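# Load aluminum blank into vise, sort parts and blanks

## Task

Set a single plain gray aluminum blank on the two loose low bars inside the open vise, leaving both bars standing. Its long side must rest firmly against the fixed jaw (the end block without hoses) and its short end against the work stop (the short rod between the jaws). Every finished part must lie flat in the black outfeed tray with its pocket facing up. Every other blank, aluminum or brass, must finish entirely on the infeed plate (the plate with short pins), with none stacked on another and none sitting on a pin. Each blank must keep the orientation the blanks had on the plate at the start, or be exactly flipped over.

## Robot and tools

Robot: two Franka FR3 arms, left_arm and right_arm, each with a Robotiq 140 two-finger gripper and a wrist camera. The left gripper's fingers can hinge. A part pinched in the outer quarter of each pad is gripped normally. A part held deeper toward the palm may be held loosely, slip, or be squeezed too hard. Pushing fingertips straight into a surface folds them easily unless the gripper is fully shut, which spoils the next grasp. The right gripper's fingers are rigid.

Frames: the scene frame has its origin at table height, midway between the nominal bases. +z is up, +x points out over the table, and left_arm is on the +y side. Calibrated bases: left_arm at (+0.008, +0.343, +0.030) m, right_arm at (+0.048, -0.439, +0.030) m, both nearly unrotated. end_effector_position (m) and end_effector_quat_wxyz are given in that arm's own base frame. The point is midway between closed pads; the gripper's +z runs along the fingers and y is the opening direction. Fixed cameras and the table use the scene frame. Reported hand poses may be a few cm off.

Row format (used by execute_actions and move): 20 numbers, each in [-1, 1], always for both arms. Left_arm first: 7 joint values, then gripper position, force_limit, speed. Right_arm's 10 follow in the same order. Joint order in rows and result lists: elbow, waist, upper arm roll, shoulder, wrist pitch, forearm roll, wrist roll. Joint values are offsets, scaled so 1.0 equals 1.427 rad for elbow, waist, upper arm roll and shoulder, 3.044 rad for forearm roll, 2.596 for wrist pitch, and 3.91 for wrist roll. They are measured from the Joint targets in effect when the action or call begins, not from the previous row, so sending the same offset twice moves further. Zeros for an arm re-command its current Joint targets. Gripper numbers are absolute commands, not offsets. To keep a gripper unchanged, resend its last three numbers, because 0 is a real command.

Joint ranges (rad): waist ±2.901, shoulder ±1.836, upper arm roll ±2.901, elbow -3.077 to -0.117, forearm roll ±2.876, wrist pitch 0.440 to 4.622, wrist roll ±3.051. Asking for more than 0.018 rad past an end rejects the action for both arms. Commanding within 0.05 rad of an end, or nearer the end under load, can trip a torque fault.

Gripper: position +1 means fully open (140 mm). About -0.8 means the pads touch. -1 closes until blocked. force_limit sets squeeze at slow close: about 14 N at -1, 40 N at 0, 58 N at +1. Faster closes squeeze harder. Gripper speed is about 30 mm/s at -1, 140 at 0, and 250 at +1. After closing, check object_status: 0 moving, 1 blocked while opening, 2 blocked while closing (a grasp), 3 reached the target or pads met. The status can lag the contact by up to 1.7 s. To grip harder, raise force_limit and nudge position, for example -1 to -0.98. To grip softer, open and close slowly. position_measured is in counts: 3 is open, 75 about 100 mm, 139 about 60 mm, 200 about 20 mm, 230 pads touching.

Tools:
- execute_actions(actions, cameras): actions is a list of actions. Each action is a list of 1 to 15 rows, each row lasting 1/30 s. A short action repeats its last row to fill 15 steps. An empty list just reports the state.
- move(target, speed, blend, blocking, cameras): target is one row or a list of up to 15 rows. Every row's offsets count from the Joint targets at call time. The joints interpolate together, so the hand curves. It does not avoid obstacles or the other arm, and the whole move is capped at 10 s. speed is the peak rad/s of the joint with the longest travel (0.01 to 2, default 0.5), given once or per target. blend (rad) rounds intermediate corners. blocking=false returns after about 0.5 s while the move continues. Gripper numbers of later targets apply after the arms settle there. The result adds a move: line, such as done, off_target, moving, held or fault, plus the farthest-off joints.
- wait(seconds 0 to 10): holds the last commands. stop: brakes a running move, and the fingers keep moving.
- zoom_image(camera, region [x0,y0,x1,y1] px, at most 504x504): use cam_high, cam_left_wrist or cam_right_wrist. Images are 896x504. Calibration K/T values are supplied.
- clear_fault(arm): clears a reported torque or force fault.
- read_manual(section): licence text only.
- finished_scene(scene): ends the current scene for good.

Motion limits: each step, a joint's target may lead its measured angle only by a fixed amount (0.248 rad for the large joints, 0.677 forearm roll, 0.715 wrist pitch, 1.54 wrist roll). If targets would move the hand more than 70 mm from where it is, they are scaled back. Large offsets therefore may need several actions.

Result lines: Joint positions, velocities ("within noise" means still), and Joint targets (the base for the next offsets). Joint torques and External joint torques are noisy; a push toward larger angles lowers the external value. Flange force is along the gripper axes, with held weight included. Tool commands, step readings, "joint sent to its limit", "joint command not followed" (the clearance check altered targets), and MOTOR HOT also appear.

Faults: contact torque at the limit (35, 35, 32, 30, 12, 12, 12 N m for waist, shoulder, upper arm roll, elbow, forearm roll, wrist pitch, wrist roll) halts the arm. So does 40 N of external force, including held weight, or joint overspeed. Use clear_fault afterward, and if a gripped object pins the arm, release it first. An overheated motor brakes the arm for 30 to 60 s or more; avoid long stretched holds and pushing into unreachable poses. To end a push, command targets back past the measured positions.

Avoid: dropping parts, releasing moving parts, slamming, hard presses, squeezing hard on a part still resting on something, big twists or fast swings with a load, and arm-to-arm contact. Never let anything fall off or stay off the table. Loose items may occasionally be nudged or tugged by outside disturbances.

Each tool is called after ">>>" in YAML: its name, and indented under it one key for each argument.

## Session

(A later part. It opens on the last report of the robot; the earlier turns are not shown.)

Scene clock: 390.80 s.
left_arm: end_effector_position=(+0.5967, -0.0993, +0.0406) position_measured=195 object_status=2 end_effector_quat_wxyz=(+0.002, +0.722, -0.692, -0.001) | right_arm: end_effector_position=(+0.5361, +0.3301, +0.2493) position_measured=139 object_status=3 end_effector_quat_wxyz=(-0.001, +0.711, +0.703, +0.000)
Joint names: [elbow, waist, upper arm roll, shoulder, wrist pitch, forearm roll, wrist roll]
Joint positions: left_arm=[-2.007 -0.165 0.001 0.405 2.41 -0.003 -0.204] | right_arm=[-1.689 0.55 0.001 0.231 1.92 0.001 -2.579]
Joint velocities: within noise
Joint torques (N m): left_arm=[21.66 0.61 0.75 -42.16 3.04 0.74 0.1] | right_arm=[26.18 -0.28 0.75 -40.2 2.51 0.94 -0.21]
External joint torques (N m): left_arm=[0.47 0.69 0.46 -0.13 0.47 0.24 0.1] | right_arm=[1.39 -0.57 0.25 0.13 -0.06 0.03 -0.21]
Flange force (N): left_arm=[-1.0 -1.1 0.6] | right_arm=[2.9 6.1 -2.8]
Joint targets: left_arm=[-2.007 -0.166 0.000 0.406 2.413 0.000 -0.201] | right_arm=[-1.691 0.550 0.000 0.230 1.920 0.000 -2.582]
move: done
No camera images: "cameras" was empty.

>>> execute_actions:
  actions:
    - [[-0.00017, 0, 0, 0.00125, 0.00078, 0, 0, -1, -1, -1, 0, 0, 0, 0, 0, 0, 0, -0.08, -0.05, -1]]
    - [[-0.00017, 0, 0, 0.00125, 0.00078, 0, 0, -1, -1, -1, 0, 0, 0, 0, 0, 0, 0, -0.08, -0.05, -1]]
  cameras: []

Scene clock: 394.17 s.
left_arm: end_effector_position=(+0.5967, -0.0993, +0.0387) position_measured=195 object_status=2 end_effector_quat_wxyz=(+0.001, +0.722, -0.692, -0.001) | right_arm: end_effector_position=(+0.5361, +0.3301, +0.2492) position_measured=139 object_status=3 end_effector_quat_wxyz=(-0.001, +0.711, +0.703, +0.000)
Joint names: [elbow, waist, upper arm roll, shoulder, wrist pitch, forearm roll, wrist roll]
Joint positions: left_arm=[-2.007 -0.165 0.001 0.409 2.414 -0.003 -0.204] | right_arm=[-1.689 0.55 0.001 0.231 1.92 0.001 -2.579]
Joint velocities: within noise
Joint torques (N m): left_arm=[21.48 0.59 0.76 -42.29 3.05 0.75 0.11] | right_arm=[26.16 -0.29 0.84 -40.22 2.54 0.9 -0.23]
External joint torques (N m): left_arm=[0.27 0.62 0.42 -0.15 0.46 0.25 0.11] | right_arm=[1.38 -0.27 0.6 0.12 -0.03 0.01 -0.23]
External joint torques at the end of the 1st action: left_arm=[0.37 0.43 0.28 -0.23 0.44 0.24 0.13] | right_arm=[1.32 -0.41 0.53 0.16 -0.05 0.01 -0.22]
Flange force (N): left_arm=[-1.1 -0.2 0.6] | right_arm=[3.3 5.7 -2.7]
Flange force at the end of the 1st action (N): left_arm=[-0.8 -0.4 0.4] | right_arm=[3.1 5.8 -2.6]
Joint targets: left_arm=[-2.007 -0.166 0.000 0.409 2.417 0.000 -0.201] | right_arm=[-1.691 0.550 0.000 0.230 1.920 0.000 -2.582]
Step readings (joint positions of left_arm | right_arm; steps 1 to 15: 1st action; 16 to 30: 2nd action):
0: [-2.007 -0.165 0.001 0.406 2.410 -0.003 -0.204] | [-1.689 0.550 0.001 0.231 1.920 0.001 -2.579]
1: [-2.007 -0.165 0.001 0.406 2.410 -0.003 -0.204] | [-1.689 0.550 0.001 0.231 1.920 0.001 -2.579]
2: [-2.007 -0.165 0.001 0.406 2.410 -0.003 -0.204] | [-1.689 0.550 0.001 0.231 1.920 0.001 -2.579]
4: [-2.007 -0.165 0.001 0.407 2.411 -0.003 -0.204] | [-1.689 0.550 0.001 0.231 1.920 0.001 -2.579]
8: [-2.007 -0.165 0.001 0.407 2.411 -0.003 -0.204] | [-1.689 0.550 0.001 0.231 1.920 0.001 -2.579]
15: [-2.007 -0.165 0.001 0.407 2.412 -0.003 -0.204] | [-1.689 0.550 0.001 0.231 1.920 0.001 -2.579]
16: [-2.007 -0.165 0.001 0.407 2.412 -0.003 -0.204] | [-1.689 0.550 0.001 0.231 1.920 0.001 -2.579]
17: [-2.007 -0.165 0.001 0.408 2.412 -0.003 -0.204] | [-1.689 0.550 0.001 0.231 1.920 0.001 -2.579]
19: [-2.007 -0.165 0.001 0.408 2.413 -0.003 -0.204] | [-1.689 0.550 0.001 0.231 1.920 0.001 -2.579]
23: [-2.007 -0.165 0.001 0.409 2.413 -0.003 -0.204] | [-1.689 0.550 0.001 0.231 1.920 0.001 -2.579]
30: [-2.007 -0.165 0.001 0.409 2.414 -0.003 -0.204] | [-1.689 0.550 0.001 0.231 1.920 0.001 -2.579]
No camera images: "cameras" was empty.

>>> execute_actions:
  actions:
    - [[-0.00017, 0, 0, 0.00125, 0.00078, 0, 0, -1, -1, -1, 0, 0, 0, 0, 0, 0, 0, -0.08, -0.05, -1]]
    - [[-0.00017, 0, 0, 0.00125, 0.00078, 0, 0, -1, -1, -1, 0, 0, 0, 0, 0, 0, 0, -0.08, -0.05, -1]]
  cameras: ["cam_left_wrist"]

Scene clock: 397.53 s.
left_arm: end_effector_position=(+0.5970, -0.0994, +0.0377) position_measured=195 object_status=2 end_effector_quat_wxyz=(+0.001, +0.722, -0.692, +0.000) | right_arm: end_effector_position=(+0.5361, +0.3301, +0.2492) position_measured=139 object_status=3 end_effector_quat_wxyz=(-0.001, +0.711, +0.703, +0.000)
Joint names: [elbow, waist, upper arm roll, shoulder, wrist pitch, forearm roll, wrist roll]
Joint positions: left_arm=[-2.008 -0.165 0.001 0.411 2.417 -0.003 -0.204] | right_arm=[-1.69 0.55 0.001 0.231 1.92 0.001 -2.579]
Joint velocities: within noise
Joint torques (N m): left_arm=[21.32 0.41 0.82 -41.26 3.22 0.75 0.12] | right_arm=[26.19 -0.35 0.88 -40.17 2.53 0.93 -0.2]
External joint torques (N m): left_arm=[0.21 0.51 0.56 0.79 0.65 0.25 0.11] | right_arm=[1.17 -0.43 0.56 0.63 -0.07 0.02 -0.2]
External joint torques at the end of the 1st action: left_arm=[0.34 0.63 0.5 -0.27 0.44 0.26 0.14] | right_arm=[1.48 -0.29 0.63 0.17 -0.04 0.03 -0.24]
Flange force (N): left_arm=[-0.6 -2.0 2.7] | right_arm=[3.6 6.5 -2.2]
Flange force at the end of the 1st action (N): left_arm=[-1.2 -0.2 0.3] | right_arm=[3.6 6.3 -2.9]
Joint targets: left_arm=[-2.008 -0.166 0.000 0.413 2.421 0.000 -0.201] | right_arm=[-1.691 0.550 0.000 0.230 1.920 0.000 -2.582]
Step readings (joint positions of left_arm | right_arm; steps 1 to 15: 1st action; 16 to 30: 2nd action):
0: [-2.007 -0.165 0.001 0.409 2.414 -0.003 -0.204] | [-1.690 0.550 0.001 0.231 1.920 0.001 -2.579]
1: [-2.007 -0.165 0.001 0.409 2.414 -0.003 -0.204] | [-1.690 0.550 0.001 0.231 1.920 0.001 -2.579]
2: [-2.007 -0.165 0.001 0.409 2.415 -0.003 -0.204] | [-1.690 0.550 0.001 0.231 1.920 0.001 -2.579]
4: [-2.008 -0.165 0.001 0.410 2.415 -0.003 -0.204] | [-1.690 0.550 0.001 0.231 1.920 0.001 -2.579]
8: [-2.008 -0.165 0.001 0.411 2.415 -0.003 -0.204] | [-1.690 0.550 0.001 0.231 1.920 0.001 -2.579]
15: [-2.008 -0.165 0.001 0.411 2.416 -0.003 -0.204] | [-1.690 0.550 0.001 0.231 1.920 0.001 -2.579]
16: [-2.008 -0.165 0.001 0.411 2.416 -0.003 -0.204] | [-1.690 0.550 0.001 0.231 1.920 0.001 -2.579]
17: [-2.008 -0.165 0.001 0.411 2.416 -0.003 -0.204] | [-1.690 0.550 0.001 0.231 1.920 0.001 -2.579]
19: [-2.008 -0.165 0.001 0.411 2.416 -0.003 -0.204] | [-1.690 0.550 0.001 0.231 1.920 0.001 -2.579]
23: [-2.008 -0.165 0.001 0.411 2.417 -0.003 -0.204] | [-1.690 0.550 0.001 0.231 1.920 0.001 -2.579]
30: [-2.008 -0.165 0.001 0.411 2.417 -0.003 -0.204] | [-1.690 0.550 0.001 0.231 1.920 0.001 -2.579]
camera_calibration:
cam_left_wrist: T_world_to_cam=[[-0.999162, -0.0408117, 0.00322638, 0.599287], [-0.0373324, 0.940648, 0.337325, 0.111127], [-0.0168017, 0.336922, -0.941383, 0.221879], [0, 0, 0, 1]] pos_world=[0.606661, -0.154829, 0.169454]
Images, in order (width x height): cam_left_wrist 896x504.

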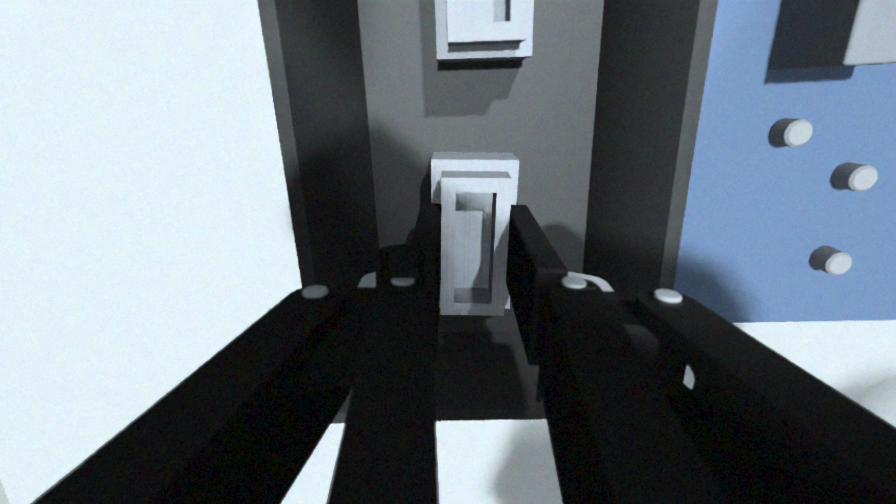

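>>> move:
  target:
    - [0, 0, 0, 0, 0, 0, 0, -0.32, -1, -1, 0, 0, 0, 0, 0, 0, 0, -0.08, -0.05, -1]
    - [0.04923, 0, 0, -0.12108, -0.09361, 0, 0, -0.32, -1, -1, 0, 0, 0, 0, 0, 0, 0, -0.08, -0.05, -1]
    - [-0.32503, 0.53667, 0, -0.62418, -0.16443, 0, -0.03099, -0.32, -1, -1, 0.19087, 0.2824, 0, 0.25576, 0.03605, 0, 0.09042, -0.08, -0.05, -1]
  speed: [0.3, 0.4, 0.9]
  blend: [0, 0.05, 0]
  cameras: ["cam_right_wrist", "cam_left_wrist"]

>>> zoom_image:
  camera: "cam_right_wrist"
  region: [360, 130, 560, 320]

Scene clock: 423.97 s.
left_arm: end_effector_position=(+0.3317, +0.2255, +0.2503) position_measured=169 object_status=3 end_effector_quat_wxyz=(+0.000, +0.947, -0.320, +0.002) | right_arm: end_effector_position=(+0.4118, +0.5827, +0.1386) position_measured=139 object_status=3 end_effector_quat_wxyz=(+0.000, +0.690, +0.723, -0.003)
Joint names: [elbow, waist, upper arm roll, shoulder, wrist pitch, forearm roll, wrist roll]
Joint positions: left_arm=[-2.471 0.598 0.001 -0.475 1.997 -0.003 -0.318] | right_arm=[-1.42 0.954 0.001 0.595 2.009 0.001 -2.234]
Joint velocities: left_arm=[-0.001 0 0 0.001 -0.001 0.001 -0.004] | right_arm=[0 0.002 0 0 0.001 0 0.006]
Joint torques (N m): left_arm=[24.28 0.98 0.14 -16.19 2.5 0.91 -0.23] | right_arm=[26.27 -0.42 1.19 -50.05 2.79 0.85 0.18]
External joint torques (N m): left_arm=[-0.21 0.98 0.55 -0.53 -0.1 0.22 -0.23] | right_arm=[1.61 -0.41 0.58 0.67 0.18 0 0.19]
Flange force (N): left_arm=[-2.1 1.8 -0.2] | right_arm=[9.2 7.2 -1.0]
Joint targets: left_arm=[-2.472 0.600 0.000 -0.477 1.995 0.000 -0.322] | right_arm=[-1.418 0.953 0.000 0.595 2.013 0.000 -2.229]
move: done
camera_calibration:
cam_left_wrist: T_world_to_cam=[[-0.607792, -0.794096, 0.000613098, 0.387557], [-0.748057, 0.572812, 0.335107, 0.0431928], [-0.266458, 0.203216, -0.94218, 0.42128], [0, 0, 0, 1]] pos_world=[0.380118, 0.197405, 0.382209]
cam_right_wrist: T_world_to_cam=[[0.997879, 0.0637624, -0.0130873, -0.436859], [0.0643031, -0.934459, 0.350216, 0.473577], [0.010101, -0.350315, -0.936577, 0.46535], [0, 0, 0, 1]] pos_world=[0.40078, 0.633413, 0.264265]
Images, in order (width x height): cam_left_wrist 896x504, cam_right_wrist 896x504.

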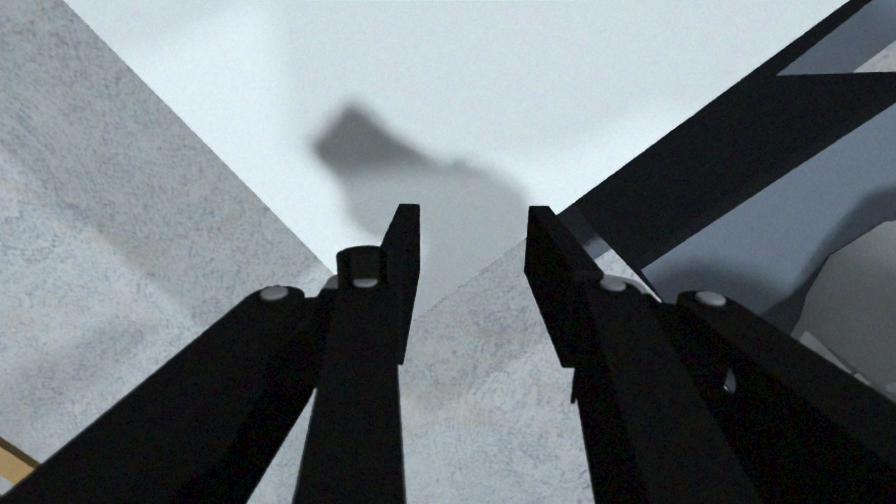

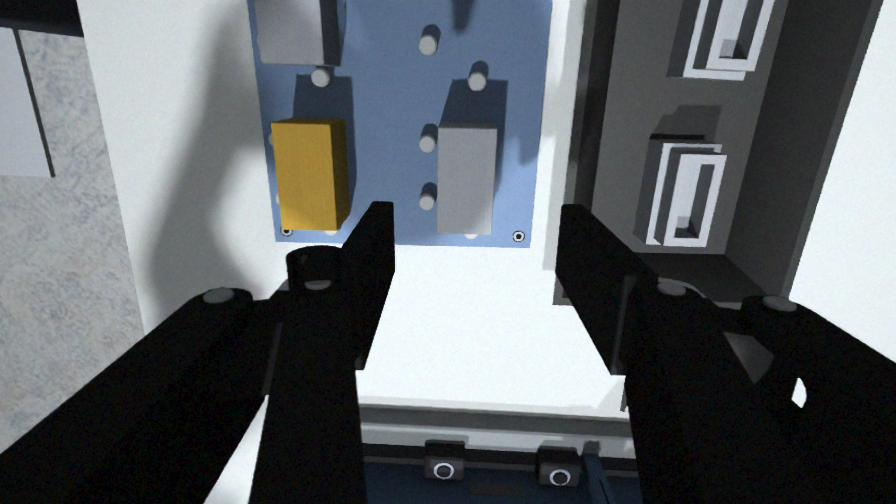

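Scaled by 2.520 from the camera's 896x504 image, which has a finer 1280x720 frame.

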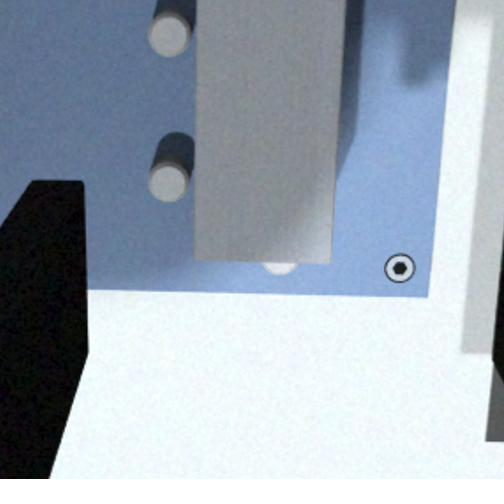

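>>> zoom_image:
  camera: "cam_right_wrist"
  region: [420, 110, 520, 180]

>>> zoom_image:
  camera: "cam_right_wrist"
  region: [420, 180, 520, 250]

Scaled by 5.040 from the camera's 896x504 image, which has a finer 1280x720 frame.

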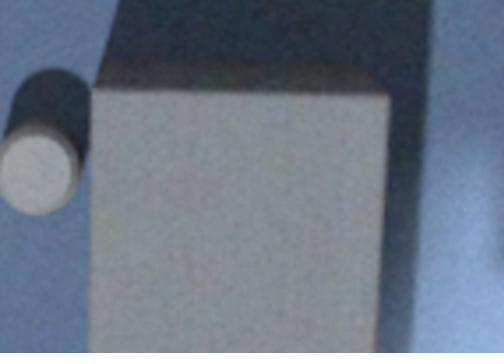

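Scaled by 5.040 from the camera's 896x504 image, which has a finer 1280x720 frame.

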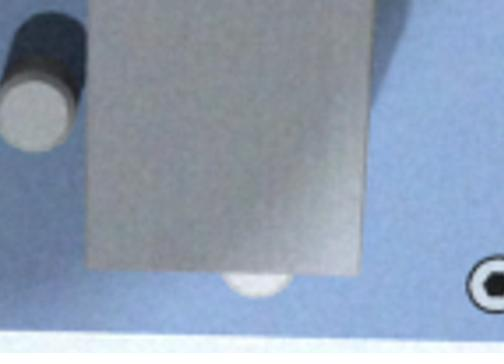

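>>> move:
  target: [0, 0, 0, 0, 0, 0, 0, -0.32, -1, -1, -0.05547, 0.00268, 0, 0.08331, 0.07629, 0, 0.002, -0.08, -0.05, -1]
  speed: 0.25
  cameras: ["cam_right_wrist"]

>>> zoom_image:
  camera: "cam_right_wrist"
  region: [370, 120, 590, 300]

Scene clock: 447.57 s.
left_arm: end_effector_position=(+0.3316, +0.2254, +0.2502) position_measured=169 object_status=3 end_effector_quat_wxyz=(+0.001, +0.947, -0.320, +0.002) | right_arm: end_effector_position=(+0.4107, +0.5823, +0.0349) position_measured=139 object_status=3 end_effector_quat_wxyz=(+0.000, +0.694, +0.720, -0.003)
Joint names: [elbow, waist, upper arm roll, shoulder, wrist pitch, forearm roll, wrist roll]
Joint positions: left_arm=[-2.471 0.598 0.001 -0.475 1.997 -0.003 -0.319] | right_arm=[-1.497 0.955 0.001 0.715 2.206 0.001 -2.225]
Joint velocities: left_arm=[within noise] | right_arm=[0 0 0 -0.001 0.004 -0.001 0.001]
Joint torques (N m): left_arm=[24.48 0.97 0.23 -16.06 2.57 0.93 -0.23] | right_arm=[24.68 0.19 1.32 -51.96 2.84 0.79 0.12]
External joint torques (N m): left_arm=[-0.04 1 0.68 -0.39 -0.02 0.24 -0.23] | right_arm=[1.27 0.2 0.61 0.19 0.24 0.04 0.12]
Flange force (N): left_arm=[-2.0 0.8 -0.3] | right_arm=[6.1 4.0 0.4]
Joint targets: left_arm=[-2.472 0.600 0.000 -0.477 1.995 0.000 -0.322] | right_arm=[-1.498 0.956 0.000 0.713 2.211 0.000 -2.221]
move: done
camera_calibration:
cam_right_wrist: T_world_to_cam=[[0.998392, 0.0552437, -0.0127186, -0.432261], [0.0561987, -0.935086, 0.349938, 0.513284], [0.00743884, -0.35009, -0.936687, 0.369057], [0, 0, 0, 1]] pos_world=[0.399975, 0.633047, 0.160575]
Images, in order (width x height): cam_right_wrist 896x504.

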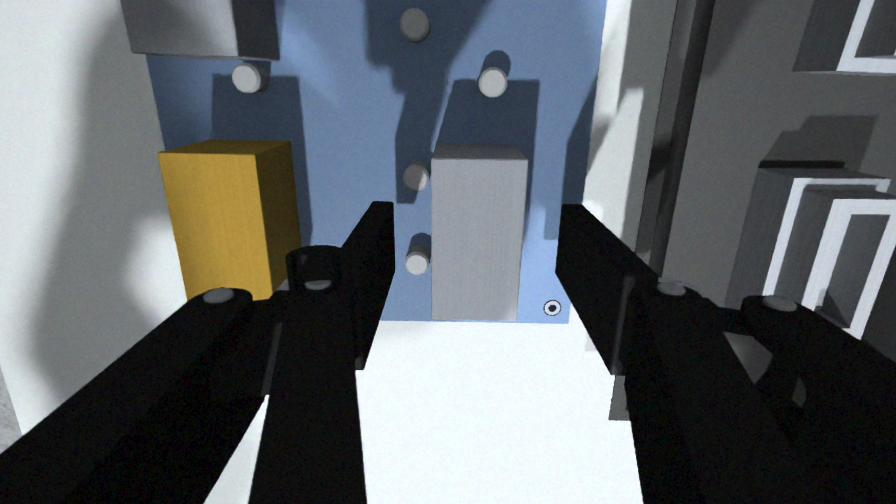

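Scaled by 2.291 from the camera's 896x504 image, which has a finer 1280x720 frame.

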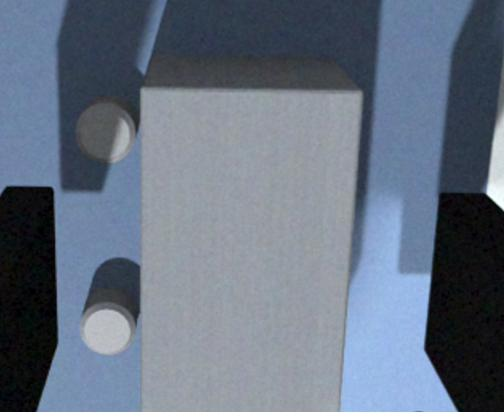

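>>> move:
  target:
    - [0, 0, 0, 0, 0, 0, 0, -0.32, -1, -1, 0, 0, 0, 0, 0, 0, 0, -1, -0.05, -1]
    - [0, 0, 0, 0, 0, 0, 0, -0.32, -1, -1, 0.11432, 0, 0, -0.11416, -0.12559, 0, 0, -1, -0.05, -1]
  speed: [0.3, 0.35]
  cameras: ["cam_right_wrist"]

Scene clock: 518.57 s.
left_arm: end_effector_position=(+0.3315, +0.2253, +0.2502) position_measured=169 object_status=3 end_effector_quat_wxyz=(+0.001, +0.947, -0.320, +0.002) | right_arm: end_effector_position=(+0.4121, +0.5844, +0.1996) position_measured=183 object_status=2 end_effector_quat_wxyz=(-0.001, +0.694, +0.720, +0.001)
Joint names: [elbow, waist, upper arm roll, shoulder, wrist pitch, forearm roll, wrist roll]
Joint positions: left_arm=[-2.471 0.598 0.001 -0.475 1.996 -0.003 -0.319] | right_arm=[-1.336 0.955 0.001 0.551 1.889 0.001 -2.224]
Joint velocities: left_arm=[within noise] | right_arm=[-0.001 0 0.001 0.001 -0.004 0.002 0.001]
Joint torques (N m): left_arm=[24.52 0.91 0.27 -15.97 2.58 0.92 -0.14] | right_arm=[27.25 0.02 1.21 -50.04 2.45 0.9 0.09]
External joint torques (N m): left_arm=[0.05 0.98 0.76 -0.4 -0.01 0.24 -0.14] | right_arm=[2.27 0.13 0.73 -0.11 -0.18 0.02 0.09]
Flange force (N): left_arm=[-2.2 0.5 -0.4] | right_arm=[11.9 8.4 -4.7]
Joint targets: left_arm=[-2.472 0.600 0.000 -0.477 1.995 0.000 -0.322] | right_arm=[-1.335 0.956 0.000 0.551 1.885 0.000 -2.221]
move: done
camera_calibration:
cam_right_wrist: T_world_to_cam=[[0.998436, 0.0553878, -0.00756039, -0.432854], [0.0546077, -0.937441, 0.343836, 0.460835], [0.0119569, -0.343711, -0.938999, 0.518951], [0, 0, 0, 1]] pos_world=[0.400806, 0.63435, 0.32557]
Images, in order (width x height): cam_right_wrist 896x504.

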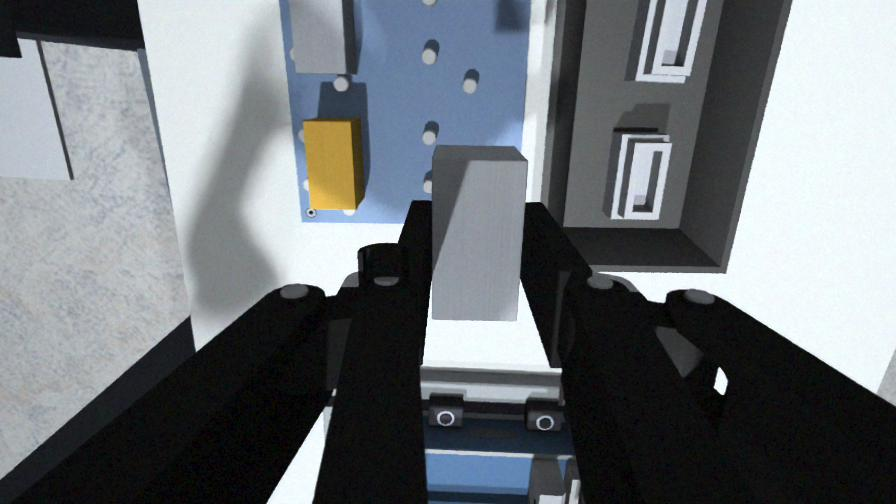

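>>> move:
  target: [0, 0, 0, 0, 0, 0, 0, -0.32, -1, -1, -0.42266, -0.30713, 0, -0.23074, 0.1055, 0, -0.10928, -1, -0.05, -1]
  speed: 0.55
  cameras: ["cam_right_wrist"]

>>> zoom_image:
  camera: "cam_right_wrist"
  region: [380, 100, 620, 400]

Scene clock: 526.30 s.
left_arm: end_effector_position=(+0.3315, +0.2253, +0.2501) position_measured=169 object_status=3 end_effector_quat_wxyz=(+0.001, +0.947, -0.320, +0.002) | right_arm: end_effector_position=(+0.5227, +0.2966, +0.1580) position_measured=183 object_status=2 end_effector_quat_wxyz=(-0.001, +0.701, +0.713, -0.004)
Joint names: [elbow, waist, upper arm roll, shoulder, wrist pitch, forearm roll, wrist roll]
Joint positions: left_arm=[-2.471 0.598 0.001 -0.475 1.996 -0.003 -0.319] | right_arm=[-1.937 0.518 -0.002 0.225 2.153 0.001 -2.643]
Joint velocities: left_arm=[within noise] | right_arm=[0 0 0.001 0 0.001 0 -0.005]
Joint torques (N m): left_arm=[24.59 0.91 0.27 -15.99 2.6 0.92 -0.2] | right_arm=[25.63 -0.33 1.31 -40.25 2.91 0.81 -0.24]
External joint torques (N m): left_arm=[0.05 0.95 0.72 -0.29 0 0.24 -0.2] | right_arm=[1.83 -0.38 1.05 -0.98 0.35 0.01 -0.24]
Flange force (N): left_arm=[-1.9 0.3 -0.3] | right_arm=[1.9 3.7 -2.4]
Joint targets: left_arm=[-2.472 0.600 0.000 -0.477 1.995 0.000 -0.322] | right_arm=[-1.937 0.518 0.000 0.221 2.159 0.000 -2.648]
move: done
camera_calibration:
cam_right_wrist: T_world_to_cam=[[0.999322, 0.0335774, -0.015079, -0.520484], [0.0367311, -0.936167, 0.349631, 0.207302], [-0.00237676, -0.349948, -0.936766, 0.388601], [0, 0, 0, 1]] pos_world=[0.51344, 0.347536, 0.283701]
Images, in order (width x height): cam_right_wrist 896x504.

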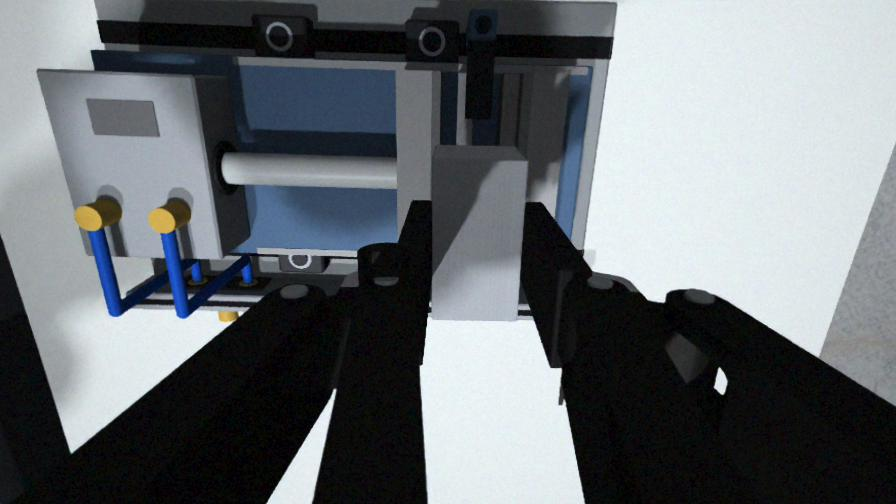

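Scaled by 1.680 from the camera's 896x504 image, which has a finer 1280x720 frame.

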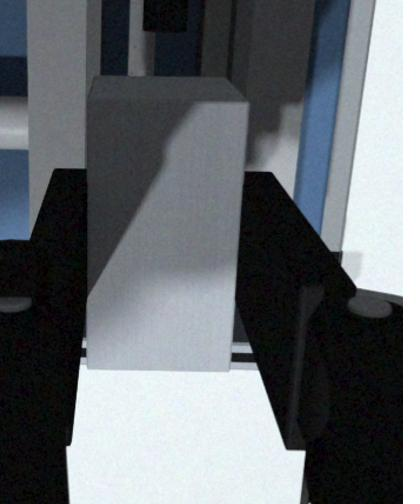

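>>> execute_actions:
  actions: []
  cameras: ["cam_right_wrist"]

Scene clock: 540.13 s.
left_arm: end_effector_position=(+0.3314, +0.2253, +0.2501) position_measured=169 object_status=3 end_effector_quat_wxyz=(+0.001, +0.947, -0.320, +0.002) | right_arm: end_effector_position=(+0.5227, +0.2966, +0.1580) position_measured=183 object_status=2 end_effector_quat_wxyz=(-0.001, +0.701, +0.714, -0.004)
Joint names: [elbow, waist, upper arm roll, shoulder, wrist pitch, forearm roll, wrist roll]
Joint positions: left_arm=[-2.471 0.598 0.001 -0.476 1.996 -0.003 -0.319] | right_arm=[-1.937 0.518 -0.002 0.224 2.154 0.001 -2.645]
Joint velocities: within noise
Joint torques (N m): left_arm=[24.64 0.93 0.29 -15.98 2.61 0.92 -0.21] | right_arm=[25.81 -0.33 1.17 -40.12 2.87 0.81 -0.28]
External joint torques (N m): left_arm=[0.23 0.95 0.71 -0.49 0.02 0.24 -0.21] | right_arm=[2.01 -0.37 0.92 -0.9 0.31 0.02 -0.28]
Flange force (N): left_arm=[-1.9 0.4 -0.8] | right_arm=[2.2 4.7 -2.6]
Joint targets: left_arm=[-2.472 0.600 0.000 -0.477 1.995 0.000 -0.322] | right_arm=[-1.937 0.518 0.000 0.221 2.159 0.000 -2.648]
Tool commands: left_gripper/position=-0.32 left_gripper/force_limit=-1.0 left_gripper/speed=-1.0 right_gripper/position=-1.0 right_gripper/force_limit=-0.05 right_gripper/speed=-1.0
camera_calibration:
cam_right_wrist: T_world_to_cam=[[0.999253, 0.0356706, -0.0148983, -0.521083], [0.0386285, -0.936138, 0.349504, 0.206387], [-0.0014799, -0.349818, -0.936817, 0.388101], [0, 0, 0, 1]] pos_world=[0.513296, 0.347559, 0.283683]
Images, in order (width x height): cam_right_wrist 896x504.

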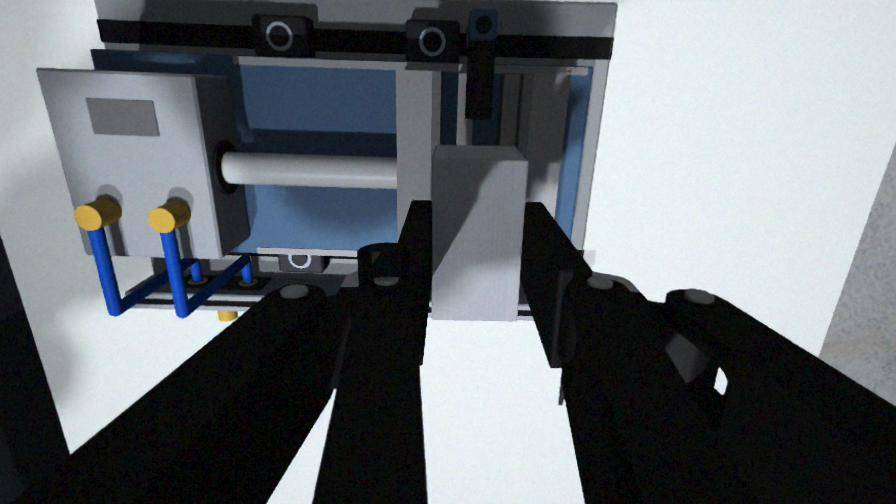

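>>> move:
  target:
    - [0,0,0,0,0,0,0,-0.32,-1,-1,0.006089,0.001776,0,0.00431,-0.000978,0,-0.000028,-1,-0.05,-1]
    - [0,0,0,0,0,0,0,-0.32,-1,-1,-0.017763,0.001776,0,0.0335,0.028179,0,-0.000028,-1,-0.05,-1]
  speed: [0.05, 0.1]
  cameras: ["cam_right_wrist"]

Scene clock: 561.87 s.
left_arm: end_effector_position=(+0.3314, +0.2253, +0.2501) position_measured=169 object_status=3 end_effector_quat_wxyz=(+0.001, +0.947, -0.320, +0.002) | right_arm: end_effector_position=(+0.5242, +0.2984, +0.1254) position_measured=183 object_status=2 end_effector_quat_wxyz=(-0.001, +0.700, +0.714, -0.003)
Joint names: [elbow, waist, upper arm roll, shoulder, wrist pitch, forearm roll, wrist roll]
Joint positions: left_arm=[-2.471 0.598 0.001 -0.476 1.996 -0.003 -0.319] | right_arm=[-1.963 0.519 -0.002 0.27 2.226 0.001 -2.645]
Joint velocities: left_arm=[within noise] | right_arm=[0 0 0 0 0.004 0 0.001]
Joint torques (N m): left_arm=[24.6 0.9 0.27 -16 2.62 0.91 -0.19] | right_arm=[25.24 0.11 1.19 -40.5 2.95 0.78 -0.25]
External joint torques (N m): left_arm=[0.08 0.86 0.62 -0.33 0.02 0.23 -0.19] | right_arm=[2.11 0.22 1.03 -0.49 0.4 0.03 -0.25]
Flange force (N): left_arm=[-1.7 0.4 -0.4] | right_arm=[3.5 5.7 -1.6]
Joint targets: left_arm=[-2.472 0.600 0.000 -0.477 1.995 0.000 -0.322] | right_arm=[-1.963 0.521 0.000 0.269 2.232 0.000 -2.648]
move: done
camera_calibration:
cam_right_wrist: T_world_to_cam=[[0.999214, 0.0370886, -0.0139645, -0.523642], [0.0396302, -0.936211, 0.349195, 0.218894], [-0.000122561, -0.349475, -0.936946, 0.357317], [0, 0, 0, 1]] pos_world=[0.5146, 0.349226, 0.251038]
Images, in order (width x height): cam_right_wrist 896x504.

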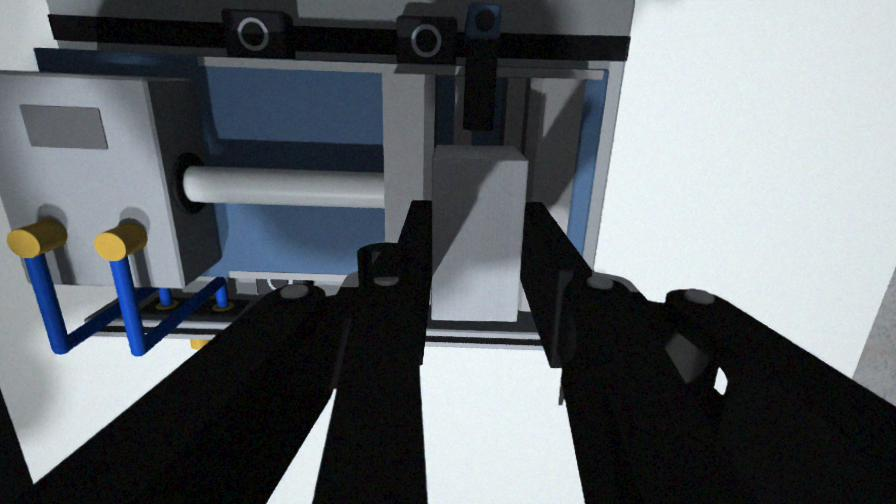

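>>> zoom_image:
  camera: "cam_right_wrist"
  region: [370, 50, 620, 210]

Scaled by 2.016 from the camera's 896x504 image, which has a finer 1280x720 frame.

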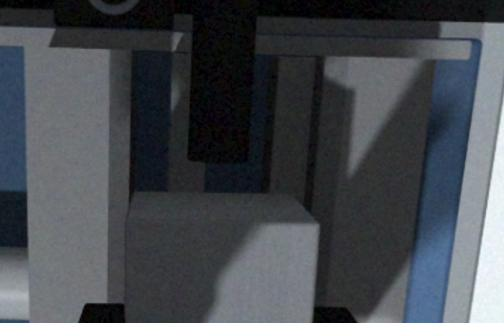

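>>> zoom_image:
  camera: "cam_right_wrist"
  region: [415, 100, 545, 170]

Scaled by 3.877 from the camera's 896x504 image, which has a finer 1280x720 frame.

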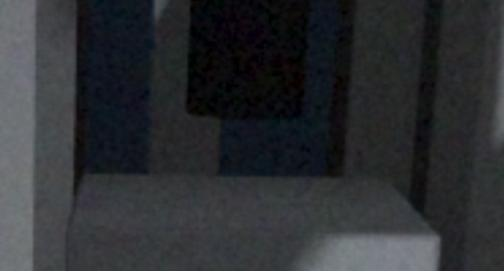

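>>> move:
  target:
    - [0,0,0,0,0,0,0,-0.32,-1,-1,0.006158,-0.001434,0,0.004203,-0.001074,0,-0.000513,-1,-0.05,-1]
    - [0,0,0,0,0,0,0,-0.32,-1,-1,-0.003563,-0.001434,0,0.020841,0.013415,0,-0.000513,-1,-0.05,-1]
  speed: [0.05, 0.03]
  cameras: ["cam_right_wrist"]

Scene clock: 610.83 s.
left_arm: end_effector_position=(+0.3314, +0.2253, +0.2501) position_measured=169 object_status=3 end_effector_quat_wxyz=(+0.001, +0.947, -0.320, +0.001) | right_arm: end_effector_position=(+0.5263, +0.2996, +0.1087) position_measured=183 object_status=2 end_effector_quat_wxyz=(-0.001, +0.699, +0.715, -0.003)
Joint names: [elbow, waist, upper arm roll, shoulder, wrist pitch, forearm roll, wrist roll]
Joint positions: left_arm=[-2.471 0.598 0.001 -0.476 1.996 -0.003 -0.319] | right_arm=[-1.968 0.519 -0.002 0.299 2.261 0.001 -2.647]
Joint velocities: left_arm=[within noise] | right_arm=[-0.001 0 -0.001 0.001 0.004 -0.001 0]
Joint torques (N m): left_arm=[24.66 0.89 0.33 -15.95 2.63 0.92 -0.2] | right_arm=[24.73 -0.29 1.22 -40.79 2.98 0.75 -0.26]
External joint torques (N m): left_arm=[0.28 0.88 0.73 -0.48 0.05 0.24 -0.2] | right_arm=[1.84 -0.15 1.06 -0.13 0.42 0.02 -0.26]
Flange force (N): left_arm=[-1.8 0.2 -0.8] | right_arm=[3.1 5.8 -0.7]
Joint targets: left_arm=[-2.472 0.600 0.000 -0.477 1.995 0.000 -0.322] | right_arm=[-1.968 0.519 0.000 0.299 2.267 0.000 -2.650]
move: done
camera_calibration:
cam_right_wrist: T_world_to_cam=[[0.999149, 0.0390751, -0.0131791, -0.52666], [0.0412174, -0.936259, 0.348883, 0.225004], [0.00129362, -0.34913, -0.937073, 0.341265], [0, 0, 0, 1]] pos_world=[0.516497, 0.350387, 0.23435]
Images, in order (width x height): cam_right_wrist 896x504.

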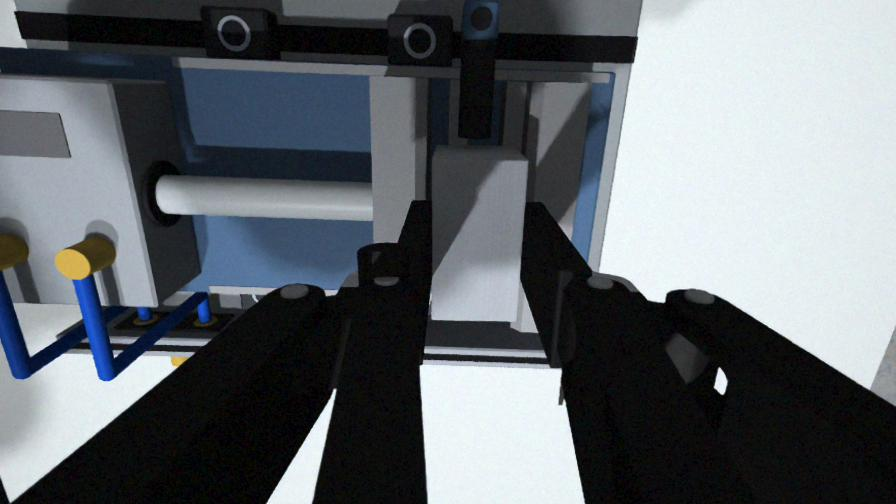

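>>> execute_actions:
  actions:
    - [[0,0,0,0,0,0,0,-0.32,-1,-1,0.002316,-0.000617,0,0.001596,-0.000395,0,-0.000225,-1,-0.05,-1],[0,0,0,0,0,0,0,-0.32,-1,-1,0.004632,-0.001234,0,0.003192,-0.00079,0,-0.00045,-1,-0.05,-1]]
    - [[0,0,0,0,0,0,0,-0.32,-1,-1,0.002316,-0.000617,0,0.001596,-0.000395,0,-0.000225,-1,-0.05,-1]]
    - [[0,0,0,0,0,0,0,-0.32,-1,-1,0.002316,-0.000617,0,0.001596,-0.000395,0,-0.000225,-1,-0.05,-1]]
  cameras: []

Scene clock: 620.80 s.
left_arm: end_effector_position=(+0.3314, +0.2253, +0.2501) position_measured=169 object_status=3 end_effector_quat_wxyz=(+0.001, +0.947, -0.320, +0.001) | right_arm: end_effector_position=(+0.5282, +0.2999, +0.1075) position_measured=183 object_status=2 end_effector_quat_wxyz=(-0.001, +0.699, +0.715, -0.004)
Joint names: [elbow, waist, upper arm roll, shoulder, wrist pitch, forearm roll, wrist roll]
Joint positions: left_arm=[-2.471 0.598 0.001 -0.476 1.996 -0.003 -0.319] | right_arm=[-1.959 0.518 -0.001 0.307 2.258 0.001 -2.649]
Joint velocities: within noise
Joint torques (N m): left_arm=[24.61 0.89 0.29 -15.98 2.64 0.91 -0.17] | right_arm=[26.22 -1.18 0.86 -39.96 3.51 0.38 -0.34]
External joint torques (N m): left_arm=[0.13 0.91 0.71 -0.39 0.04 0.23 -0.17] | right_arm=[3.44 -1.38 0.38 0.78 0.98 -0.35 -0.34]
External joint torques at the end of the 1st action: left_arm=[0.21 0.9 0.68 -0.41 0.04 0.24 -0.22] | right_arm=[2.54 -0.79 0.89 0.27 0.11 0.05 -0.26]
External joint torques at the end of the 2nd action: left_arm=[0.08 0.88 0.74 -0.25 0.01 0.25 -0.21] | right_arm=[3.3 -0.96 0.81 0.41 0.67 -0.16 -0.3]
Flange force (N): left_arm=[-1.9 0.3 -0.4] | right_arm=[5.4 14.0 0.6]
Flange force at the end of the 1st action (N): left_arm=[-1.7 0.2 -0.6] | right_arm=[4.4 10.0 -1.3]
Flange force at the end of the 2nd action (N): left_arm=[-1.8 0.1 -0.3] | right_arm=[5.4 12.6 -0.5]
Joint targets: left_arm=[-2.472 0.600 0.000 -0.477 1.995 0.000 -0.322] | right_arm=[-1.955 0.515 0.000 0.308 2.263 0.000 -2.654]
Step readings (joint positions of left_arm | right_arm; steps 1 to 15: 1st action; 16 to 30: 2nd action; 31 to 45: 3rd action):
0: [-2.471 0.598 0.001 -0.476 1.996 -0.003 -0.319] | [-1.968 0.519 -0.002 0.299 2.262 0.001 -2.647]
1: [-2.471 0.598 0.001 -0.476 1.996 -0.003 -0.319] | [-1.968 0.519 -0.002 0.299 2.262 0.001 -2.647]
2: [-2.471 0.598 0.001 -0.476 1.996 -0.003 -0.319] | [-1.967 0.519 -0.002 0.300 2.262 0.001 -2.647]
4: [-2.471 0.598 0.001 -0.476 1.996 -0.003 -0.319] | [-1.966 0.519 -0.002 0.302 2.262 0.001 -2.647]
8: [-2.471 0.598 0.001 -0.476 1.996 -0.003 -0.319] | [-1.965 0.519 -0.002 0.303 2.262 0.001 -2.648]
15: [-2.471 0.598 0.001 -0.476 1.996 -0.003 -0.319] | [-1.964 0.519 -0.002 0.304 2.262 0.001 -2.648]
16: [-2.471 0.598 0.001 -0.476 1.996 -0.003 -0.319] | [-1.964 0.519 -0.002 0.304 2.262 0.001 -2.648]
17: [-2.471 0.598 0.001 -0.476 1.996 -0.003 -0.319] | [-1.963 0.518 -0.002 0.304 2.262 0.001 -2.648]
19: [-2.471 0.598 0.001 -0.476 1.996 -0.003 -0.319] | [-1.962 0.518 -0.002 0.305 2.262 0.001 -2.649]
23: [-2.471 0.598 0.001 -0.476 1.996 -0.003 -0.319] | [-1.962 0.518 -0.002 0.305 2.262 0.001 -2.649]
30: [-2.471 0.598 0.001 -0.476 1.996 -0.003 -0.319] | [-1.962 0.518 -0.002 0.305 2.261 0.001 -2.649]
31: [-2.471 0.598 0.001 -0.476 1.996 -0.003 -0.319] | [-1.962 0.518 -0.002 0.305 2.261 0.001 -2.649]
32: [-2.471 0.598 0.001 -0.476 1.996 -0.003 -0.319] | [-1.961 0.518 -0.002 0.306 2.260 0.001 -2.649]
34: [-2.471 0.598 0.001 -0.476 1.996 -0.003 -0.319] | [-1.960 0.518 -0.002 0.306 2.259 0.001 -2.649]
38: [-2.471 0.598 0.001 -0.476 1.996 -0.003 -0.319] | [-1.959 0.518 -0.001 0.307 2.259 0.001 -2.649]
45: [-2.471 0.598 0.001 -0.476 1.996 -0.003 -0.319] | [-1.959 0.518 -0.001 0.307 2.258 0.001 -2.649]
No camera images: "cameras" was empty.

>>> execute_actions:
  actions: []
  cameras: ["cam_right_wrist"]

>>> zoom_image:
  camera: "cam_right_wrist"
  region: [415, 90, 575, 190]

Scene clock: 626.83 s.
left_arm: end_effector_position=(+0.3314, +0.2253, +0.2501) position_measured=169 object_status=3 end_effector_quat_wxyz=(+0.001, +0.947, -0.320, +0.001) | right_arm: end_effector_position=(+0.5282, +0.2999, +0.1075) position_measured=183 object_status=2 end_effector_quat_wxyz=(-0.001, +0.699, +0.715, -0.004)
Joint names: [elbow, waist, upper arm roll, shoulder, wrist pitch, forearm roll, wrist roll]
Joint positions: left_arm=[-2.471 0.598 0.001 -0.476 1.996 -0.003 -0.319] | right_arm=[-1.959 0.517 -0.001 0.307 2.258 0.001 -2.649]
Joint velocities: within noise
Joint torques (N m): left_arm=[24.68 0.92 0.36 -15.94 2.63 0.92 -0.19] | right_arm=[26.13 -1.2 0.84 -40.07 3.55 0.39 -0.36]
External joint torques (N m): left_arm=[0.22 0.96 0.83 -0.4 0.04 0.24 -0.19] | right_arm=[3.14 -1.23 0.51 0.96 0.98 -0.34 -0.36]
Flange force (N): left_arm=[-2.0 0.1 -0.6] | right_arm=[5.2 13.2 1.1]
Joint targets: left_arm=[-2.472 0.600 0.000 -0.477 1.995 0.000 -0.322] | right_arm=[-1.955 0.515 0.000 0.308 2.263 0.000 -2.654]
Tool commands: left_gripper/position=-0.32 left_gripper/force_limit=-1.0 left_gripper/speed=-1.0 right_gripper/position=-1.0 right_gripper/force_limit=-0.05 right_gripper/speed=-1.0
camera_calibration:
cam_right_wrist: T_world_to_cam=[[0.999107, 0.0395902, -0.0147866, -0.528519], [0.0422615, -0.93602, 0.3494, 0.224941], [-0.0000077594, -0.349713, -0.936857, 0.341173], [0, 0, 0, 1]] pos_world=[0.518543, 0.350786, 0.23322]
Images, in order (width x height): cam_right_wrist 896x504.

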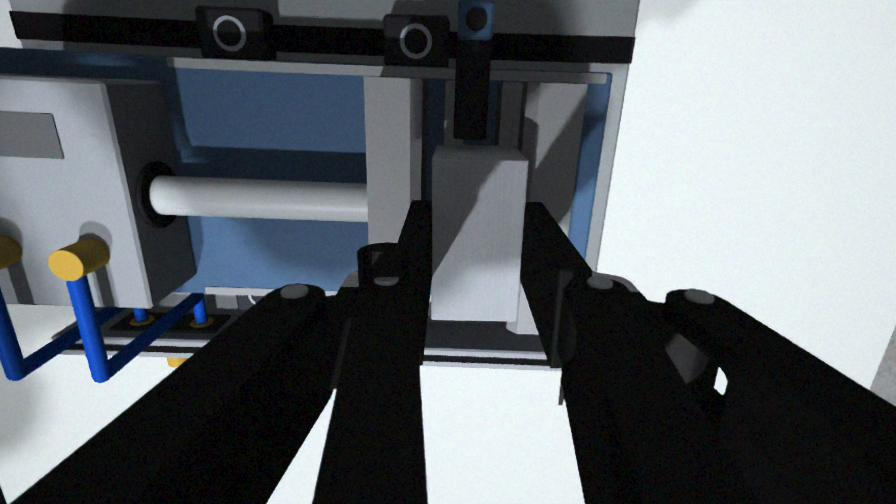

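Scaled by 3.150 from the camera's 896x504 image, which has a finer 1280x720 frame.

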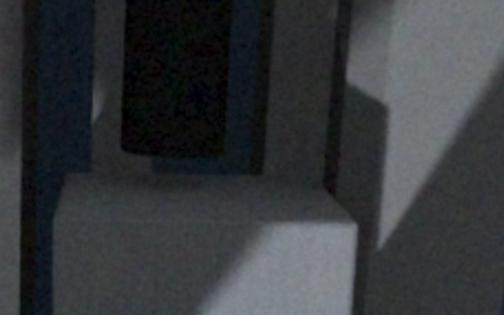

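>>> execute_actions:
  actions:
    - [[0,0,0,0,0,0,0,-0.32,-1,-1,0.002316,-0.000617,0,0.001596,-0.000395,0,-0.000225,-1,-0.05,-1]]
    - [[0,0,0,0,0,0,0,-0.32,-1,-1,0.002316,-0.000617,0,0.001596,-0.000395,0,-0.000225,-1,-0.05,-1]]
  cameras: []

Scene clock: 652.30 s.
left_arm: end_effector_position=(+0.3314, +0.2253, +0.2501) position_measured=169 object_status=3 end_effector_quat_wxyz=(+0.001, +0.947, -0.320, +0.001) | right_arm: end_effector_position=(+0.5284, +0.3000, +0.1076) position_measured=183 object_status=2 end_effector_quat_wxyz=(-0.002, +0.699, +0.715, -0.005)
Joint names: [elbow, waist, upper arm roll, shoulder, wrist pitch, forearm roll, wrist roll]
Joint positions: left_arm=[-2.471 0.598 0.001 -0.476 1.996 -0.003 -0.319] | right_arm=[-1.953 0.516 0 0.31 2.252 0.001 -2.649]
Joint velocities: within noise
Joint torques (N m): left_arm=[24.64 0.88 0.31 -15.94 2.63 0.91 -0.2] | right_arm=[26.72 -1.72 0.36 -39.38 4.11 0.29 -0.45]
External joint torques (N m): left_arm=[0.1 0.88 0.7 -0.2 0.03 0.23 -0.2] | right_arm=[3.91 -1.69 0.07 1.48 1.59 -0.44 -0.45]
External joint torques at the end of the 1st action: left_arm=[0.19 0.87 0.7 -0.33 0.04 0.23 -0.2] | right_arm=[3.58 -1.46 0.26 1.34 1.24 -0.44 -0.42]
Flange force (N): left_arm=[-1.6 -0.1 -0.3] | right_arm=[6.2 17.0 2.4]
Flange force at the end of the 1st action (N): left_arm=[-1.7 0.1 -0.5] | right_arm=[6.0 15.7 1.8]
Joint targets: left_arm=[-2.472 0.600 0.000 -0.477 1.995 0.000 -0.322] | right_arm=[-1.948 0.514 0.000 0.313 2.261 0.000 -2.656]
Step readings (joint positions of left_arm | right_arm; steps 1 to 15: 1st action; 16 to 30: 2nd action):
0: [-2.471 0.598 0.001 -0.476 1.996 -0.003 -0.319] | [-1.959 0.517 -0.001 0.307 2.258 0.001 -2.649]
1: [-2.471 0.598 0.001 -0.476 1.996 -0.003 -0.319] | [-1.959 0.517 -0.001 0.307 2.258 0.001 -2.649]
2: [-2.471 0.598 0.001 -0.476 1.996 -0.003 -0.319] | [-1.958 0.517 -0.001 0.308 2.257 0.001 -2.649]
4: [-2.471 0.598 0.001 -0.476 1.996 -0.003 -0.319] | [-1.957 0.517 -0.001 0.308 2.256 0.001 -2.649]
8: [-2.471 0.598 0.001 -0.476 1.996 -0.003 -0.319] | [-1.956 0.517 -0.001 0.308 2.255 0.001 -2.649]
15: [-2.471 0.598 0.001 -0.476 1.996 -0.003 -0.319] | [-1.956 0.517 -0.001 0.308 2.255 0.001 -2.649]
16: [-2.471 0.598 0.001 -0.476 1.996 -0.003 -0.319] | [-1.956 0.517 -0.001 0.309 2.255 0.001 -2.649]
17: [-2.471 0.598 0.001 -0.476 1.996 -0.003 -0.319] | [-1.955 0.517 -0.001 0.309 2.254 0.001 -2.649]
19: [-2.471 0.598 0.001 -0.476 1.996 -0.003 -0.319] | [-1.954 0.517 -0.001 0.310 2.253 0.001 -2.649]
23: [-2.471 0.598 0.001 -0.476 1.996 -0.003 -0.319] | [-1.953 0.517 -0.001 0.310 2.252 0.001 -2.649]
30: [-2.471 0.598 0.001 -0.476 1.996 -0.003 -0.319] | [-1.953 0.517 -0.001 0.310 2.252 0.001 -2.649]
No camera images: "cameras" was empty.

>>> execute_actions:
  actions:
    - [[0,0,0,0,0,0,0,-0.32,-1,-1,0.001378,0.001037,0,0.00095,-0.000235,0,0.000378,-1,-0.05,-1],[0,0,0,0,0,0,0,-0.32,-1,-1,0.002756,0.002074,0,0.0019,-0.00047,0,0.000756,-1,-0.05,-1]]
    - [[0,0,0,0,0,0,0,-0.32,-1,-1,0.001378,0.001037,0,0.00095,-0.000235,0,0.000378,-1,-0.05,-1]]
    - [[0,0,0,0,0,0,0,-0.32,-1,-1,0.001378,0.001037,0,0.00095,-0.000235,0,0.000378,-1,-0.05,-1]]
  cameras: ["cam_right_wrist"]

Scene clock: 660.60 s.
left_arm: end_effector_position=(+0.3314, +0.2252, +0.2501) position_measured=169 object_status=3 end_effector_quat_wxyz=(+0.001, +0.947, -0.320, +0.001) | right_arm: end_effector_position=(+0.5286, +0.3001, +0.1076) position_measured=183 object_status=2 end_effector_quat_wxyz=(-0.003, +0.699, +0.715, -0.008)
Joint names: [elbow, waist, upper arm roll, shoulder, wrist pitch, forearm roll, wrist roll]
Joint positions: left_arm=[-2.471 0.598 0.001 -0.476 1.996 -0.003 -0.319] | right_arm=[-1.946 0.516 0 0.314 2.244 0.001 -2.648]
Joint velocities: within noise
Joint torques (N m): left_arm=[24.65 0.87 0.3 -15.94 2.64 0.93 -0.19] | right_arm=[26.99 1.17 1.82 -38.69 4.84 0.75 -0.09]
External joint torques (N m): left_arm=[0.23 0.91 0.76 -0.45 0.05 0.24 -0.19] | right_arm=[4.08 1.1 1.43 2.42 2.31 0.01 -0.09]
External joint torques at the end of the 1st action: left_arm=[0.1 0.85 0.73 -0.3 0.03 0.24 -0.17] | right_arm=[4.01 -0.43 0.65 2 1.93 -0.39 -0.3]
External joint torques at the end of the 2nd action: left_arm=[0.11 0.83 0.69 -0.35 0.04 0.22 -0.18] | right_arm=[3.85 0.2 1.13 2.51 2.09 -0.24 -0.2]
Flange force (N): left_arm=[-1.9 0.2 -0.7] | right_arm=[11.3 17.0 5.1]
Flange force at the end of the 1st action (N): left_arm=[-1.8 0.1 -0.3] | right_arm=[8.6 17.3 3.7]
Flange force at the end of the 2nd action (N): left_arm=[-1.7 0.3 -0.4] | right_arm=[9.9 17.2 4.9]
Joint targets: left_arm=[-2.472 0.600 0.000 -0.477 1.995 0.000 -0.322] | right_arm=[-1.940 0.519 0.000 0.318 2.258 0.000 -2.650]
Step readings (joint positions of left_arm | right_arm; steps 1 to 15: 1st action; 16 to 30: 2nd action; 31 to 45: 3rd action):
0: [-2.471 0.598 0.001 -0.476 1.996 -0.003 -0.319] | [-1.953 0.516 0.000 0.310 2.251 0.001 -2.649]
1: [-2.471 0.598 0.001 -0.476 1.996 -0.003 -0.319] | [-1.953 0.516 0.000 0.310 2.251 0.001 -2.649]
2: [-2.471 0.598 0.001 -0.476 1.996 -0.003 -0.319] | [-1.952 0.516 0.000 0.311 2.251 0.001 -2.649]
4: [-2.471 0.598 0.001 -0.476 1.996 -0.003 -0.319] | [-1.951 0.516 0.000 0.311 2.249 0.001 -2.649]
8: [-2.471 0.598 0.001 -0.476 1.996 -0.003 -0.319] | [-1.950 0.516 0.000 0.312 2.248 0.001 -2.649]
15: [-2.471 0.598 0.001 -0.476 1.996 -0.003 -0.319] | [-1.949 0.516 0.000 0.312 2.248 0.001 -2.649]
16: [-2.471 0.598 0.001 -0.476 1.996 -0.003 -0.319] | [-1.949 0.516 0.000 0.312 2.248 0.001 -2.649]
17: [-2.471 0.598 0.001 -0.476 1.996 -0.003 -0.319] | [-1.949 0.516 0.000 0.312 2.247 0.001 -2.649]
19: [-2.471 0.598 0.001 -0.476 1.996 -0.003 -0.319] | [-1.948 0.516 0.000 0.313 2.247 0.001 -2.649]
23: [-2.471 0.598 0.001 -0.476 1.996 -0.003 -0.319] | [-1.948 0.516 0.000 0.313 2.246 0.001 -2.649]
30: [-2.471 0.598 0.001 -0.476 1.996 -0.003 -0.319] | [-1.948 0.516 0.000 0.313 2.246 0.001 -2.649]
31: [-2.471 0.598 0.001 -0.476 1.996 -0.003 -0.319] | [-1.947 0.516 0.000 0.313 2.246 0.001 -2.649]
32: [-2.471 0.598 0.001 -0.476 1.996 -0.003 -0.319] | [-1.947 0.516 0.000 0.313 2.245 0.001 -2.649]
34: [-2.471 0.598 0.001 -0.476 1.996 -0.003 -0.319] | [-1.946 0.516 0.000 0.314 2.245 0.001 -2.648]
38: [-2.471 0.598 0.001 -0.476 1.996 -0.003 -0.319] | [-1.946 0.516 0.000 0.314 2.244 0.001 -2.648]
45: [-2.471 0.598 0.001 -0.476 1.996 -0.003 -0.319] | [-1.946 0.516 0.000 0.314 2.244 0.001 -2.648]
camera_calibration:
cam_right_wrist: T_world_to_cam=[[0.998995, 0.0389762, -0.0221372, -0.527906], [0.0442823, -0.934718, 0.35262, 0.223266], [-0.00694823, -0.353246, -0.935505, 0.34593], [0, 0, 0, 1]] pos_world=[0.519893, 0.351465, 0.233205]
Images, in order (width x height): cam_right_wrist 896x504.

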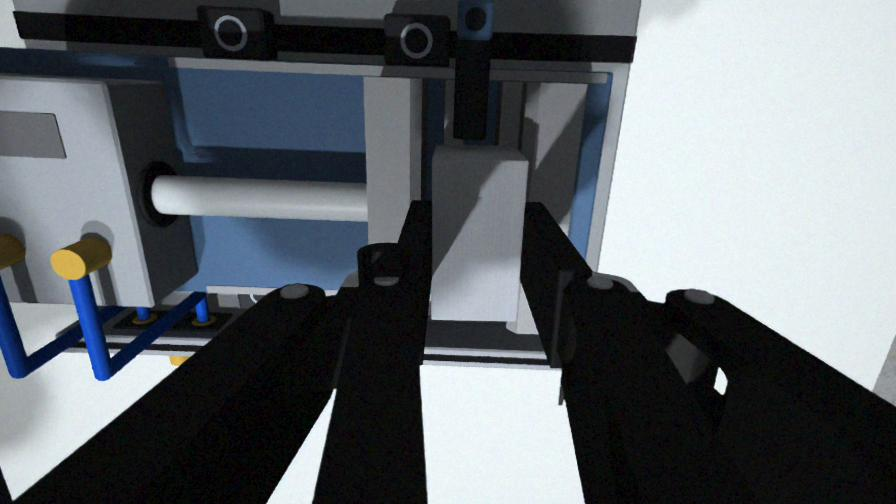

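>>> zoom_image:
  camera: "cam_right_wrist"
  region: [415, 90, 575, 190]

Scaled by 3.150 from the camera's 896x504 image, which has a finer 1280x720 frame.

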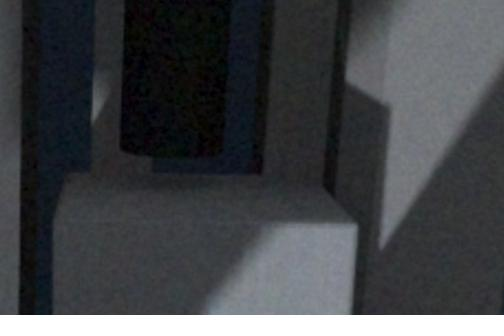

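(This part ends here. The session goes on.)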